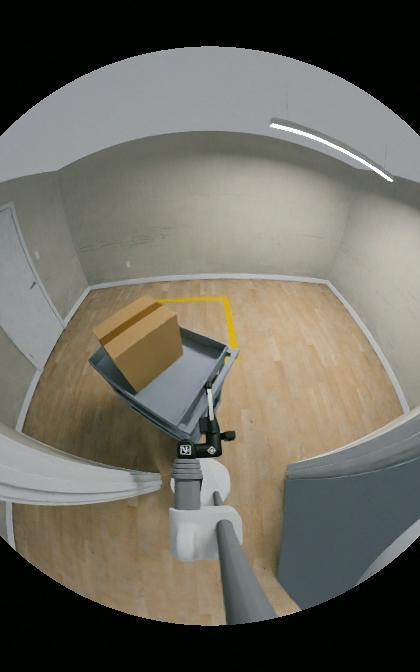

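move(blocking=false, cameras=[], r2={"base":{"translate_m":0.3},"pace":"slow","contact_limits":{"translate_m":0.7}})

wait(seconds=5, cameras=[])

move(blocking=false, cameras=[], r2={"base":{"translate_m":0.15,"strafe_m":0.45},"pace":"slow","contact_limits":{"translate_m":0.7}})

wait(seconds=8, cameras=["r2_head_camera","r2_head_left_camera"])

Scene clock: 1097.03 s.
move: r2 moving
r1.base_odometry: x=-2.955 y=-0.716 heading=+0.373
r1.turned_by_wheels: +0.000
r1.turned_by_imu: +0.000
r1.base_tilt: forward=-1.6 right=+1.2
r1.lidar_m: 0.56 0.31 0.36 3.21 4.04 4.66 2.59 1.73 1.58 1.57 1.20 1.09
r1.base_status: not commanded
r1.joint_positions: lift_m=+0.860 arm_m=+0.000 wrist_yaw_rad=+1.254 wrist_pitch_rad=+0.002 wrist_roll_rad=+0.000 gripper_m=-0.029
r1.joint_status: not commanded
r1.measured_speeds: all 0
r1.motor_effort: lift_m=+23(23) arm_m=+4(4) wheel_0=+19(19) wheel_1=+8(8) wheel_2=+3(4)
r1.servo_current: wrist_yaw_rad=150(156) wrist_pitch_rad=46(46) wrist_roll_rad=39(65) gripper_m=59(65)
r1.contact_limits: strafe_m 0.7
r1.hand_pose: x=+0.3437 y=+0.2468 z=+1.0372 quat_wxyz=(+0.810, -0.001, +0.001, +0.587) (m; r1's base frame)
r1.wrist_depth_mm: - - 165 231 220 207 198 / - - 161 233 220 208 197 / - - 163 232 223 207 198 / - - 163 231 220 209 200 / - - 162 232 221 210 201 / - - 167 183 220 209 202 / - 155 169 177 156 206 201
r2.base_odometry: x=-4.467 y=-1.153 heading=-2.964
r2.turned_by_wheels: +0.001
r2.turned_by_imu: +0.001
r2.base_tilt: forward=-0.7 right=+0.0
r2.lidar_m: 0.26 0.28 2.29 0.30 0.34 3.13 - 0.83 0.63 0.65 2.65 0.53
r2.base_status: translate_m moving
r2.joint_positions: lift_m=+0.690 arm_m=+0.000 wrist_yaw_rad=+0.008 wrist_pitch_rad=+0.005 wrist_roll_rad=+1.569 gripper_m=-0.019
r2.joint_status: not commanded
r2.measured_speeds: translate_m=+0.049 strafe_m=+0.000 rotate_rad=+0.001 lift_m=+0.000 arm_m=+0.000 wrist_yaw_rad=+0.000 wrist_pitch_rad=+0.000 wrist_roll_rad=+0.000
r2.motor_effort: lift_m=+18(18) arm_m=-3(4) wheel_0=+9(13) wheel_1=+7(8) wheel_2=-11(11)
r2.servo_current: wrist_yaw_rad=59(72) wrist_pitch_rad=46(52) wrist_roll_rad=46(59) gripper_m=72(85)
r2.contact_limits: translate_m 0.7
r2.hand_pose: x=+0.4600 y=-0.0852 z=+0.8668 quat_wxyz=(+0.708, +0.707, +0.004, +0.001) (m; r2's base frame)
r2.wrist_depth_mm: - - - - - 1661 1118 / - - - - - 1661 1138 / - - - 387 - 1464 1078 / - - - 249 413 1576 469 / - - - 191 272 1661 508 / - - - 153 179 1576 - / - 421 404 - 201 190 -
pictures: none
No camera images: "cameras" was empty.

Scene clock: 1100.83 s.
earlier move: r2 done
r1.base_odometry: x=-2.955 y=-0.716 heading=+0.373
r1.turned_by_wheels: +0.000
r1.turned_by_imu: +0.000
r1.base_tilt: forward=-1.6 right=+1.2
r1.lidar_m: 0.54 0.32 0.38 3.20 4.05 4.67 2.55 1.73 1.58 1.60 1.20 1.09
r1.base_status: not commanded
r1.joint_positions: lift_m=+0.860 arm_m=+0.000 wrist_yaw_rad=+1.254 wrist_pitch_rad=+0.002 wrist_roll_rad=+0.000 gripper_m=-0.029
r1.joint_status: not commanded
r1.measured_speeds: all 0
r1.on_its_own: wrist_yaw_rad is at rest, and its servo_current (143 mA) is outside its rest range (0 to 104 mA)
r1.motor_effort: lift_m=+23(23) arm_m=+4(4) wheel_0=+19(20) wheel_1=+8(8) wheel_2=+3(4)
r1.servo_current: wrist_yaw_rad=143(182) wrist_pitch_rad=46(52) wrist_roll_rad=46(72) gripper_m=59(65)
r1.contact_limits: strafe_m 0.7
r1.hand_pose: x=+0.3437 y=+0.2468 z=+1.0372 quat_wxyz=(+0.810, -0.001, +0.001, +0.587) (m; r1's base frame)
r1.wrist_depth_mm: - - 164 232 220 207 198 / - - 161 233 220 208 198 / - - 164 232 223 208 199 / - - 163 229 221 209 200 / - - 163 232 223 208 201 / - - 167 183 220 210 202 / - 155 169 178 155 207 202
r2.base_odometry: x=-4.751 y=-1.204 heading=-2.964
r2.turned_by_wheels: +0.000
r2.turned_by_imu: +0.001
r2.base_tilt: forward=-0.7 right=+0.1
r2.lidar_m: 0.25 0.27 0.76 0.97 0.42 0.44 - 0.90 0.72 0.98 2.66 0.57
r2.base_status: done
r2.joint_positions: lift_m=+0.690 arm_m=+0.000 wrist_yaw_rad=+0.008 wrist_pitch_rad=+0.005 wrist_roll_rad=+1.569 gripper_m=-0.019
r2.joint_status: not commanded
r2.measured_speeds: all 0
r2.motor_effort: lift_m=+18(18) arm_m=+4(4) wheel_0=+8(15) wheel_1=+7(11) wheel_2=-4(14)
r2.servo_current: wrist_yaw_rad=65(72) wrist_pitch_rad=39(52) wrist_roll_rad=39(65) gripper_m=72(85)
r2.contact_limits: translate_m 0.7
r2.hand_pose: x=+0.4600 y=-0.0851 z=+0.8668 quat_wxyz=(+0.708, +0.707, +0.005, +0.001) (m; r2's base frame)
r2.wrist_depth_mm: - - - - - 1661 1160 / - - - - - 1618 1138 / - - - 392 - 1661 1118 / - - - 322 407 1499 421 / - - - 207 296 1661 500 / - - - 158 178 1576 554 / - 427 413 - 200 - -
wait: 3.80 of 5 s (r2 has come to rest)
pictures: none
No camera images: "cameras" was empty.

Scene clock: 1101.33 s.
move: r2 moving
r1.base_odometry: x=-2.955 y=-0.716 heading=+0.373
r1.turned_by_wheels: +0.000
r1.turned_by_imu: +0.000
r1.base_tilt: forward=-1.6 right=+1.2
r1.lidar_m: 0.54 0.34 0.40 3.20 4.00 4.67 2.60 1.73 1.60 1.61 1.20 1.09
r1.base_status: not commanded
r1.joint_positions: lift_m=+0.860 arm_m=+0.000 wrist_yaw_rad=+1.254 wrist_pitch_rad=+0.002 wrist_roll_rad=+0.000 gripper_m=-0.029
r1.joint_status: not commanded
r1.measured_speeds: all 0
r1.motor_effort: lift_m=+23(23) arm_m=+4(4) wheel_0=+19(19) wheel_1=+8(8) wheel_2=+3(4)
r1.servo_current: wrist_yaw_rad=156(156) wrist_pitch_rad=33(46) wrist_roll_rad=46(59) gripper_m=59(65)
r1.contact_limits: strafe_m 0.7
r1.hand_pose: x=+0.3437 y=+0.2468 z=+1.0372 quat_wxyz=(+0.810, -0.001, +0.001, +0.587) (m; r1's base frame)
r1.wrist_depth_mm: - - 164 232 220 208 197 / - - 161 232 219 208 199 / - - 163 232 222 207 199 / - - 163 231 220 208 200 / - - 163 231 222 210 200 / - - 167 184 220 209 201 / - 155 169 177 155 206 201
r2.base_odometry: x=-4.753 y=-1.216 heading=-2.964
r2.turned_by_wheels: +0.000
r2.turned_by_imu: +0.000
r2.base_tilt: forward=-0.7 right=+0.1
r2.lidar_m: 0.26 0.27 0.80 1.00 0.39 0.45 - 0.88 0.74 0.95 2.68 0.55
r2.base_status: translate_m moving; strafe_m moving
r2.joint_positions: lift_m=+0.690 arm_m=+0.000 wrist_yaw_rad=+0.008 wrist_pitch_rad=+0.005 wrist_roll_rad=+1.569 gripper_m=-0.019
r2.joint_status: not commanded
r2.measured_speeds: translate_m=+0.016 strafe_m=+0.047 rotate_rad=-0.002 lift_m=+0.000 arm_m=+0.000 wrist_yaw_rad=+0.000 wrist_pitch_rad=+0.000 wrist_roll_rad=+0.000
r2.motor_effort: lift_m=+18(18) arm_m=+4(4) wheel_0=-7(7) wheel_1=+10(14) wheel_2=-6(9)
r2.servo_current: wrist_yaw_rad=59(72) wrist_pitch_rad=46(52) wrist_roll_rad=46(52) gripper_m=78(78)
r2.contact_limits: translate_m 0.7
r2.hand_pose: x=+0.4600 y=-0.0851 z=+0.8668 quat_wxyz=(+0.708, +0.707, +0.005, +0.001) (m; r2's base frame)
r2.wrist_depth_mm: - - - - - 1618 1138 / - - - - - 1661 1160 / - - - 392 - 1661 1118 / - - - 322 407 1464 421 / - - - 206 293 1708 496 / - - - 158 178 1576 - / - 427 410 - 200 133 -
pictures: none
No camera images: "cameras" was empty.

Scene clock: 1106.83 s.
earlier move: r2 done
r1.base_odometry: x=-2.955 y=-0.716 heading=+0.373
r1.turned_by_wheels: +0.000
r1.turned_by_imu: +0.000
r1.base_tilt: forward=-1.6 right=+1.2
r1.lidar_m: 0.57 0.34 0.40 3.19 4.08 4.66 2.56 1.76 1.58 1.61 1.20 1.10
r1.base_status: not commanded
r1.joint_positions: lift_m=+0.860 arm_m=+0.000 wrist_yaw_rad=+1.254 wrist_pitch_rad=+0.002 wrist_roll_rad=+0.000 gripper_m=-0.029
r1.joint_status: not commanded
r1.measured_speeds: all 0
r1.on_its_own: wrist_yaw_rad is at rest, and its servo_current (156 mA) is outside its rest range (0 to 104 mA)
r1.motor_effort: lift_m=+23(23) arm_m=+4(4) wheel_0=+19(20) wheel_1=+8(9) wheel_2=+3(4)
r1.servo_current: wrist_yaw_rad=156(169) wrist_pitch_rad=46(52) wrist_roll_rad=20(72) gripper_m=59(72)
r1.contact_limits: strafe_m 0.7
r1.hand_pose: x=+0.3437 y=+0.2468 z=+1.0372 quat_wxyz=(+0.810, -0.001, +0.001, +0.587) (m; r1's base frame)
r1.wrist_depth_mm: - - 165 232 220 208 198 / - - 161 232 219 208 198 / - - 163 231 222 207 199 / - - 163 231 220 208 200 / - - 163 232 221 209 200 / - - 166 184 220 210 202 / - 155 169 178 156 206 202
r2.base_odometry: x=-4.819 y=-1.673 heading=-2.965
r2.turned_by_wheels: +0.000
r2.turned_by_imu: -0.001
r2.base_tilt: forward=-0.7 right=+0.1
r2.lidar_m: 0.31 0.39 1.78 1.57 0.58 0.39 0.38 0.39 1.20 1.55 3.14 0.45
r2.base_status: done
r2.joint_positions: lift_m=+0.690 arm_m=+0.000 wrist_yaw_rad=-0.005 wrist_pitch_rad=+0.005 wrist_roll_rad=+1.569 gripper_m=-0.019
r2.joint_status: not commanded
r2.measured_speeds: all 0
r2.motor_effort: lift_m=+18(18) arm_m=+4(4) wheel_0=-6(15) wheel_1=+4(14) wheel_2=-6(10)
r2.servo_current: wrist_yaw_rad=59(72) wrist_pitch_rad=46(52) wrist_roll_rad=52(65) gripper_m=72(85)
r2.contact_limits: translate_m 0.7
r2.hand_pose: x=+0.4589 y=-0.0888 z=+0.8668 quat_wxyz=(+0.708, +0.707, +0.000, -0.003) (m; r2's base frame)
r2.wrist_depth_mm: - - - 314 336 338 1042 / - - - 298 314 1661 1182 / - - - 212 285 1863 504 / - - - 199 260 778 - / - 459 455 183 242 842 - / - 442 187 171 180 - - / - 427 427 - 216 123 -
wait: 5.50 of 8 s (r2 has come to rest)
pictures: r2_head_camera, r2_head_left_camera
Images, in order (width x height): r2_head_camera 420x560, r2_head_left_camera 420x672.

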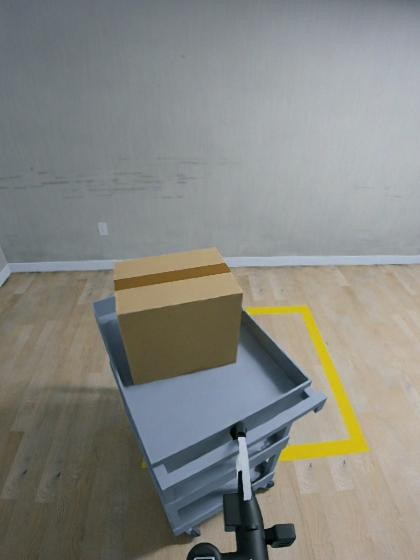

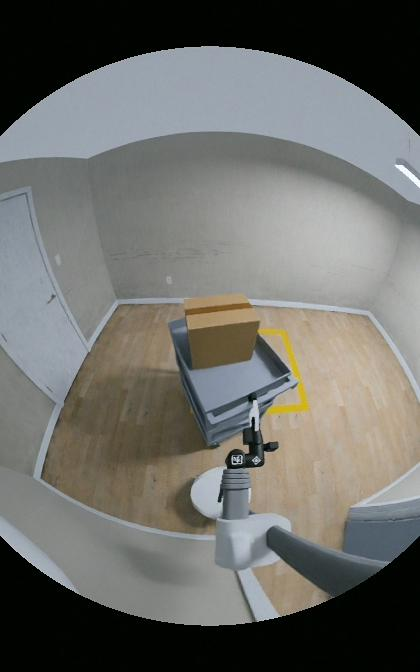

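move(blocking=false, cameras=[], r2={"base":{"translate_m":0.1,"strafe_m":0.55},"pace":"slow","contact_limits":{"translate_m":0.7}})

wait(seconds=8, cameras=["r2_head_camera","r2_head_right_camera"])

Scene clock: 1114.80 s.
move: r2 moving
r1.base_odometry: x=-2.955 y=-0.716 heading=+0.373
r1.turned_by_wheels: +0.000
r1.turned_by_imu: +0.000
r1.base_tilt: forward=-1.6 right=+1.2
r1.lidar_m: 0.54 0.32 0.38 3.20 4.05 4.66 2.57 1.73 1.58 1.61 1.20 1.09
r1.base_status: not commanded
r1.joint_positions: lift_m=+0.860 arm_m=+0.000 wrist_yaw_rad=+1.254 wrist_pitch_rad=+0.002 wrist_roll_rad=+0.000 gripper_m=-0.029
r1.joint_status: not commanded
r1.measured_speeds: all 0
r1.motor_effort: lift_m=+23(23) arm_m=+4(4) wheel_0=+18(20) wheel_1=+8(8) wheel_2=+3(4)
r1.servo_current: wrist_yaw_rad=150(156) wrist_pitch_rad=52(52) wrist_roll_rad=52(59) gripper_m=59(65)
r1.contact_limits: strafe_m 0.7
r1.hand_pose: x=+0.3437 y=+0.2468 z=+1.0372 quat_wxyz=(+0.810, -0.001, +0.001, +0.587) (m; r1's base frame)
r1.wrist_depth_mm: - - 165 232 220 208 197 / - - 161 232 219 208 199 / - - 163 232 222 208 199 / - - 163 231 220 208 200 / - - 163 231 222 208 201 / - - 167 183 220 209 202 / - 156 169 177 156 206 202
r2.base_odometry: x=-4.819 y=-1.686 heading=-2.966
r2.turned_by_wheels: -0.001
r2.turned_by_imu: -0.001
r2.base_tilt: forward=-0.7 right=+0.1
r2.lidar_m: 0.30 0.38 1.79 1.58 0.55 0.40 0.38 0.39 1.21 1.55 3.13 0.47
r2.base_status: translate_m moving; strafe_m moving
r2.joint_positions: lift_m=+0.690 arm_m=+0.000 wrist_yaw_rad=-0.007 wrist_pitch_rad=+0.005 wrist_roll_rad=+1.569 gripper_m=-0.019
r2.joint_status: not commanded
r2.measured_speeds: translate_m=+0.010 strafe_m=+0.050 rotate_rad=-0.001 lift_m=+0.000 arm_m=+0.000 wrist_yaw_rad=-0.002 wrist_pitch_rad=+0.000 wrist_roll_rad=+0.000
r2.motor_effort: lift_m=+18(18) arm_m=+4(4) wheel_0=-10(13) wheel_1=+8(8) wheel_2=-10(10)
r2.servo_current: wrist_yaw_rad=52(52) wrist_pitch_rad=46(52) wrist_roll_rad=52(52) gripper_m=78(78)
r2.contact_limits: translate_m 0.7
r2.hand_pose: x=+0.4587 y=-0.0893 z=+0.8668 quat_wxyz=(+0.708, +0.707, -0.001, -0.004) (m; r2's base frame)
r2.wrist_depth_mm: - - - 317 338 340 1042 / - - - 304 315 1661 1160 / - - - 211 285 1808 500 / - - - 198 260 768 - / - 459 455 185 241 820 - / - 445 185 170 180 - - / - 424 424 - 216 - -
pictures: none
No camera images: "cameras" was empty.

Scene clock: 1121.10 s.
earlier move: r2 done
r1.base_odometry: x=-2.955 y=-0.716 heading=+0.373
r1.turned_by_wheels: +0.000
r1.turned_by_imu: +0.000
r1.base_tilt: forward=-1.6 right=+1.2
r1.lidar_m: 0.54 0.33 0.38 3.18 4.05 4.66 2.56 1.75 1.59 1.61 1.20 1.08
r1.base_status: not commanded
r1.joint_positions: lift_m=+0.860 arm_m=+0.000 wrist_yaw_rad=+1.254 wrist_pitch_rad=+0.002 wrist_roll_rad=+0.000 gripper_m=-0.029
r1.joint_status: not commanded
r1.measured_speeds: all 0
r1.on_its_own: wrist_yaw_rad is at rest, and its servo_current (143 mA) is outside its rest range (0 to 104 mA)
r1.motor_effort: lift_m=+23(23) arm_m=+4(4) wheel_0=+19(20) wheel_1=+8(8) wheel_2=+3(4)
r1.servo_current: wrist_yaw_rad=143(176) wrist_pitch_rad=39(52) wrist_roll_rad=59(72) gripper_m=59(65)
r1.contact_limits: strafe_m 0.7
r1.hand_pose: x=+0.3437 y=+0.2468 z=+1.0372 quat_wxyz=(+0.810, -0.001, +0.001, +0.587) (m; r1's base frame)
r1.wrist_depth_mm: - - 164 232 220 208 198 / - - 161 232 220 208 198 / - - 164 232 221 208 200 / - - 163 230 221 209 201 / - - 163 232 222 209 201 / - - 166 183 220 209 201 / - 155 169 178 155 207 202
r2.base_odometry: x=-4.821 y=-2.232 heading=-2.966
r2.turned_by_wheels: +0.000
r2.turned_by_imu: -0.001
r2.base_tilt: forward=-0.6 right=+0.1
r2.lidar_m: 0.43 1.72 1.24 1.20 0.70 0.51 0.47 0.51 0.69 1.94 3.32 0.39
r2.base_status: done
r2.joint_positions: lift_m=+0.690 arm_m=+0.000 wrist_yaw_rad=-0.007 wrist_pitch_rad=+0.005 wrist_roll_rad=+1.569 gripper_m=-0.019
r2.joint_status: not commanded
r2.measured_speeds: all 0
r2.motor_effort: lift_m=+18(18) arm_m=+4(4) wheel_0=-8(14) wheel_1=+2(8) wheel_2=-5(10)
r2.servo_current: wrist_yaw_rad=59(72) wrist_pitch_rad=46(52) wrist_roll_rad=46(65) gripper_m=78(85)
r2.contact_limits: translate_m 0.7
r2.hand_pose: x=+0.4587 y=-0.0893 z=+0.8668 quat_wxyz=(+0.708, +0.707, -0.001, -0.004) (m; r2's base frame)
r2.wrist_depth_mm: - - 564 138 191 - - / - 389 394 143 200 - - / - 427 424 149 209 - - / - 477 462 157 220 - - / - - 504 165 231 - - / - - 186 172 178 1576 500 / - - - - - - 1182
wait: 6.30 of 8 s (r2 has come to rest)
pictures: r2_head_camera, r2_head_right_camera
Images, in order (width x height): r2_head_camera 420x560, r2_head_right_camera 420x672.

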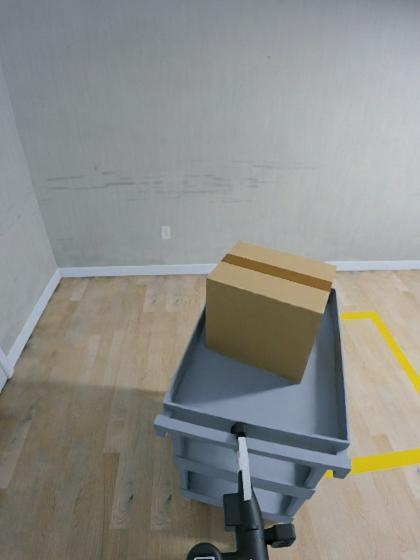

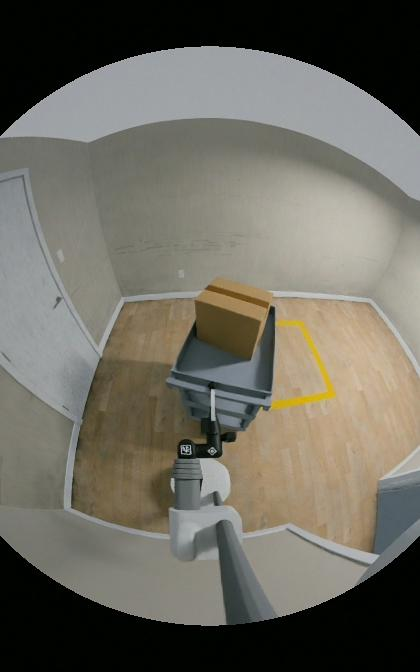

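move(blocking=false, cameras=[], r2={"base":{"translate_m":0.15,"strafe_m":0.32},"pace":"slow","contact_limits":{"translate_m":0.7}})

wait(seconds=8, cameras=[])

move(blocking=false, cameras=[], r2={"base":{"translate_m":0.18,"strafe_m":-0.22},"pace":"slow","contact_limits":{"translate_m":0.7}})

wait(seconds=8, cameras=["r2_head_camera","r2_head_right_camera"])

Scene clock: 1128.73 s.
move: r2 moving
r1.base_odometry: x=-2.955 y=-0.716 heading=+0.373
r1.turned_by_wheels: +0.000
r1.turned_by_imu: +0.000
r1.base_tilt: forward=-1.6 right=+1.2
r1.lidar_m: 0.55 0.32 0.37 3.18 4.03 4.66 2.59 1.75 1.59 1.63 1.20 1.10
r1.base_status: not commanded
r1.joint_positions: lift_m=+0.860 arm_m=+0.000 wrist_yaw_rad=+1.254 wrist_pitch_rad=+0.002 wrist_roll_rad=+0.000 gripper_m=-0.029
r1.joint_status: not commanded
r1.measured_speeds: all 0
r1.motor_effort: lift_m=+23(23) arm_m=+4(4) wheel_0=+19(19) wheel_1=+8(8) wheel_2=+3(4)
r1.servo_current: wrist_yaw_rad=150(163) wrist_pitch_rad=39(46) wrist_roll_rad=59(65) gripper_m=65(65)
r1.contact_limits: strafe_m 0.7
r1.hand_pose: x=+0.3437 y=+0.2468 z=+1.0372 quat_wxyz=(+0.810, -0.001, +0.001, +0.587) (m; r1's base frame)
r1.wrist_depth_mm: - - 164 230 220 208 197 / - - 162 234 219 208 198 / - - 163 232 221 208 200 / - - 163 231 220 209 200 / - - 163 232 221 209 201 / - - 167 183 220 210 201 / - 155 169 177 156 206 201
r2.base_odometry: x=-4.825 y=-2.244 heading=-2.966
r2.turned_by_wheels: -0.001
r2.turned_by_imu: +0.000
r2.base_tilt: forward=-0.7 right=+0.1
r2.lidar_m: 0.42 1.67 1.23 1.16 0.73 0.52 0.47 0.51 0.68 1.91 3.29 0.39
r2.base_status: translate_m moving; strafe_m moving
r2.joint_positions: lift_m=+0.690 arm_m=+0.000 wrist_yaw_rad=-0.007 wrist_pitch_rad=+0.005 wrist_roll_rad=+1.569 gripper_m=-0.019
r2.joint_status: not commanded
r2.measured_speeds: translate_m=+0.020 strafe_m=+0.045 rotate_rad=-0.001 lift_m=+0.000 arm_m=+0.000 wrist_yaw_rad=+0.000 wrist_pitch_rad=+0.000 wrist_roll_rad=+0.000
r2.motor_effort: lift_m=+18(18) arm_m=+4(4) wheel_0=-9(13) wheel_1=+7(7) wheel_2=-8(8)
r2.servo_current: wrist_yaw_rad=52(65) wrist_pitch_rad=39(52) wrist_roll_rad=52(52) gripper_m=78(78)
r2.contact_limits: translate_m 0.7
r2.hand_pose: x=+0.4587 y=-0.0893 z=+0.8668 quat_wxyz=(+0.708, +0.707, -0.001, -0.004) (m; r2's base frame)
r2.wrist_depth_mm: - - 530 137 190 - - / - 392 392 142 199 - - / - 427 424 148 208 - - / - 477 462 156 219 - - / - - 504 164 229 - - / - - 186 172 178 1576 496 / - - - - - 1708 1182
pictures: none
No camera images: "cameras" was empty.

Scene clock: 1133.03 s.
earlier move: r2 done
r1.base_odometry: x=-2.955 y=-0.716 heading=+0.373
r1.turned_by_wheels: +0.000
r1.turned_by_imu: +0.000
r1.base_tilt: forward=-1.6 right=+1.2
r1.lidar_m: 0.55 0.34 0.39 3.18 4.04 4.66 2.55 1.74 1.59 1.62 1.19 1.11
r1.base_status: not commanded
r1.joint_positions: lift_m=+0.860 arm_m=+0.000 wrist_yaw_rad=+1.254 wrist_pitch_rad=+0.002 wrist_roll_rad=+0.000 gripper_m=-0.029
r1.joint_status: not commanded
r1.measured_speeds: all 0
r1.on_its_own: wrist_yaw_rad is at rest, and its servo_current (156 mA) is outside its rest range (0 to 104 mA)
r1.motor_effort: lift_m=+23(23) arm_m=+4(4) wheel_0=+19(19) wheel_1=+8(8) wheel_2=+3(4)
r1.servo_current: wrist_yaw_rad=156(169) wrist_pitch_rad=39(59) wrist_roll_rad=33(65) gripper_m=59(65)
r1.contact_limits: strafe_m 0.7
r1.hand_pose: x=+0.3437 y=+0.2468 z=+1.0372 quat_wxyz=(+0.810, -0.001, +0.001, +0.587) (m; r1's base frame)
r1.wrist_depth_mm: - - 164 231 221 207 198 / - - 161 232 219 208 198 / - - 164 232 222 208 200 / - - 163 229 220 208 200 / - - 163 231 223 210 200 / - - 167 183 220 210 201 / - 155 169 177 156 206 201
r2.base_odometry: x=-4.913 y=-2.573 heading=-2.967
r2.turned_by_wheels: +0.000
r2.turned_by_imu: +0.000
r2.base_tilt: forward=-0.7 right=+0.1
r2.lidar_m: 0.47 1.22 0.88 0.86 0.92 0.66 0.62 0.67 0.90 2.48 0.32 0.33
r2.base_status: done
r2.joint_positions: lift_m=+0.690 arm_m=+0.000 wrist_yaw_rad=-0.007 wrist_pitch_rad=+0.005 wrist_roll_rad=+1.569 gripper_m=-0.019
r2.joint_status: not commanded
r2.measured_speeds: all 0
r2.motor_effort: lift_m=+18(18) arm_m=+4(4) wheel_0=-8(13) wheel_1=+3(9) wheel_2=-7(12)
r2.servo_current: wrist_yaw_rad=59(65) wrist_pitch_rad=39(52) wrist_roll_rad=39(72) gripper_m=72(85)
r2.contact_limits: translate_m 0.7
r2.hand_pose: x=+0.4587 y=-0.0893 z=+0.8668 quat_wxyz=(+0.708, +0.707, -0.001, -0.004) (m; r2's base frame)
r2.wrist_depth_mm: - 342 340 - 131 - - / - 389 394 - 150 - - / - 459 466 - 166 - - / - - - 104 186 1464 521 / - - - 119 225 1618 466 / - - 182 150 177 1576 418 / - 121 - - - 1576 1138
wait: 4.30 of 8 s (r2 has come to rest)
pictures: none
No camera images: "cameras" was empty.

Scene clock: 1133.53 s.
move: r2 moving
r1.base_odometry: x=-2.955 y=-0.716 heading=+0.373
r1.turned_by_wheels: +0.000
r1.turned_by_imu: +0.000
r1.base_tilt: forward=-1.6 right=+1.2
r1.lidar_m: 0.54 0.33 0.39 3.17 4.06 4.68 2.60 1.74 1.59 1.61 1.20 1.08
r1.base_status: not commanded
r1.joint_positions: lift_m=+0.860 arm_m=+0.000 wrist_yaw_rad=+1.254 wrist_pitch_rad=+0.002 wrist_roll_rad=+0.000 gripper_m=-0.029
r1.joint_status: not commanded
r1.measured_speeds: all 0
r1.motor_effort: lift_m=+23(23) arm_m=+4(4) wheel_0=+19(19) wheel_1=+8(8) wheel_2=+3(4)
r1.servo_current: wrist_yaw_rad=143(163) wrist_pitch_rad=39(46) wrist_roll_rad=46(59) gripper_m=59(59)
r1.contact_limits: strafe_m 0.7
r1.hand_pose: x=+0.3437 y=+0.2468 z=+1.0372 quat_wxyz=(+0.810, -0.001, +0.001, +0.587) (m; r1's base frame)
r1.wrist_depth_mm: - - 164 232 220 207 197 / - - 160 233 219 208 200 / - - 164 232 221 208 199 / - - 163 232 221 210 200 / - - 163 233 222 209 201 / - - 167 183 220 209 202 / - 155 169 177 155 206 202
r2.base_odometry: x=-4.923 y=-2.565 heading=-2.967
r2.turned_by_wheels: +0.000
r2.turned_by_imu: +0.000
r2.base_tilt: forward=-0.7 right=+0.1
r2.lidar_m: 0.41 1.22 0.88 0.88 0.93 0.68 0.65 0.66 0.91 2.47 0.34 0.29
r2.base_status: translate_m moving; strafe_m moving
r2.joint_positions: lift_m=+0.690 arm_m=+0.000 wrist_yaw_rad=-0.003 wrist_pitch_rad=+0.005 wrist_roll_rad=+1.569 gripper_m=-0.019
r2.joint_status: not commanded
r2.measured_speeds: translate_m=+0.031 strafe_m=-0.038 rotate_rad=+0.001 lift_m=+0.000 arm_m=+0.000 wrist_yaw_rad=+0.021 wrist_pitch_rad=+0.000 wrist_roll_rad=+0.000
r2.motor_effort: lift_m=+18(18) arm_m=+4(4) wheel_0=+13(13) wheel_1=-3(5) wheel_2=-14(14)
r2.servo_current: wrist_yaw_rad=46(65) wrist_pitch_rad=46(46) wrist_roll_rad=39(52) gripper_m=72(78)
r2.contact_limits: translate_m 0.7
r2.hand_pose: x=+0.4590 y=-0.0884 z=+0.8668 quat_wxyz=(+0.708, +0.707, +0.001, -0.003) (m; r2's base frame)
r2.wrist_depth_mm: - 342 334 - - - - / - 384 392 - - - - / - 466 469 - 164 - - / - - - - 185 1464 500 / - - - 119 220 1576 473 / - - 181 142 177 1576 418 / - 123 - - - 345 1138
pictures: none
No camera images: "cameras" was empty.

Scene clock: 1137.13 s.
earlier move: r2 done
r1.base_odometry: x=-2.955 y=-0.716 heading=+0.373
r1.turned_by_wheels: +0.000
r1.turned_by_imu: +0.000
r1.base_tilt: forward=-1.6 right=+1.2
r1.lidar_m: 0.54 0.33 0.38 3.18 4.02 4.66 2.58 1.73 1.56 1.62 1.20 1.10
r1.base_status: not commanded
r1.joint_positions: lift_m=+0.860 arm_m=+0.000 wrist_yaw_rad=+1.254 wrist_pitch_rad=+0.002 wrist_roll_rad=+0.000 gripper_m=-0.029
r1.joint_status: not commanded
r1.measured_speeds: all 0
r1.on_its_own: wrist_yaw_rad is at rest, and its servo_current (156 mA) is outside its rest range (0 to 104 mA)
r1.motor_effort: lift_m=+23(23) arm_m=+4(4) wheel_0=+19(19) wheel_1=+8(8) wheel_2=+3(4)
r1.servo_current: wrist_yaw_rad=156(169) wrist_pitch_rad=46(52) wrist_roll_rad=59(72) gripper_m=52(65)
r1.contact_limits: strafe_m 0.7
r1.hand_pose: x=+0.3437 y=+0.2468 z=+1.0372 quat_wxyz=(+0.810, -0.001, +0.001, +0.587) (m; r1's base frame)
r1.wrist_depth_mm: - - 164 232 219 207 198 / - - 161 232 220 208 198 / - - 163 233 222 208 199 / - - 163 231 221 208 200 / - - 163 231 222 210 200 / - - 167 183 220 209 201 / - 155 169 178 155 207 201
r2.base_odometry: x=-5.129 y=-2.388 heading=-2.967
r2.turned_by_wheels: +0.000
r2.turned_by_imu: +0.003
r2.base_tilt: forward=-0.7 right=+0.1
r2.lidar_m: 0.45 1.58 1.14 1.07 1.14 0.85 0.81 0.85 1.95 3.16 0.36 0.32
r2.base_status: done
r2.joint_positions: lift_m=+0.690 arm_m=+0.000 wrist_yaw_rad=+0.006 wrist_pitch_rad=+0.005 wrist_roll_rad=+1.569 gripper_m=-0.019
r2.joint_status: not commanded
r2.measured_speeds: all 0
r2.motor_effort: lift_m=+18(18) arm_m=+4(4) wheel_0=+7(19) wheel_1=-4(6) wheel_2=-3(14)
r2.servo_current: wrist_yaw_rad=46(65) wrist_pitch_rad=46(52) wrist_roll_rad=46(59) gripper_m=85(85)
r2.contact_limits: translate_m 0.7
r2.hand_pose: x=+0.4598 y=-0.0856 z=+0.8668 quat_wxyz=(+0.708, +0.707, +0.004, +0.001) (m; r2's base frame)
r2.wrist_depth_mm: - 338 336 - 136 - - / - 377 387 - 151 - - / - 445 449 - 169 - - / - - 504 107 187 1464 - / - - - 123 222 1618 484 / - - 181 150 178 1618 1160 / - - - - 342 - 351
wait: 3.60 of 8 s (r2 has come to rest)
pictures: r2_head_camera, r2_head_right_camera
Images, in order (width x height): r2_head_camera 420x560, r2_head_right_camera 420x672.

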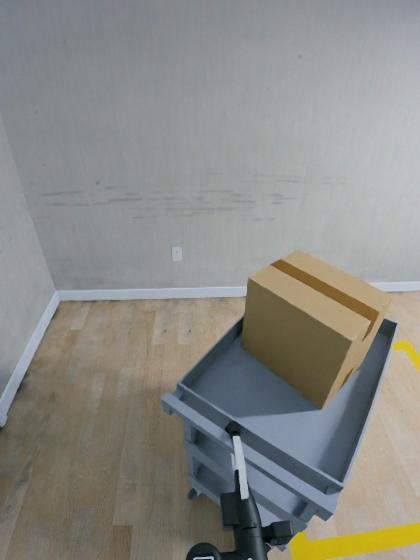

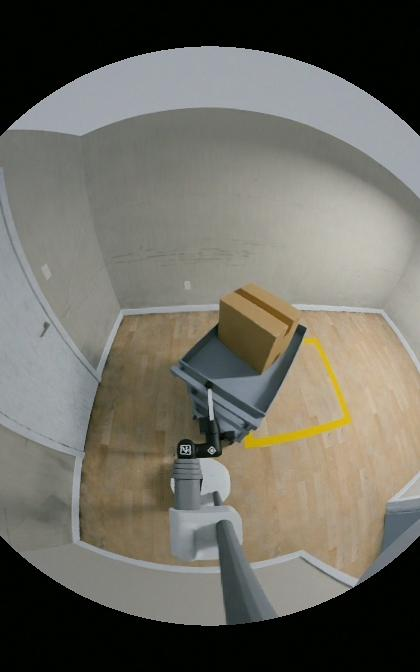

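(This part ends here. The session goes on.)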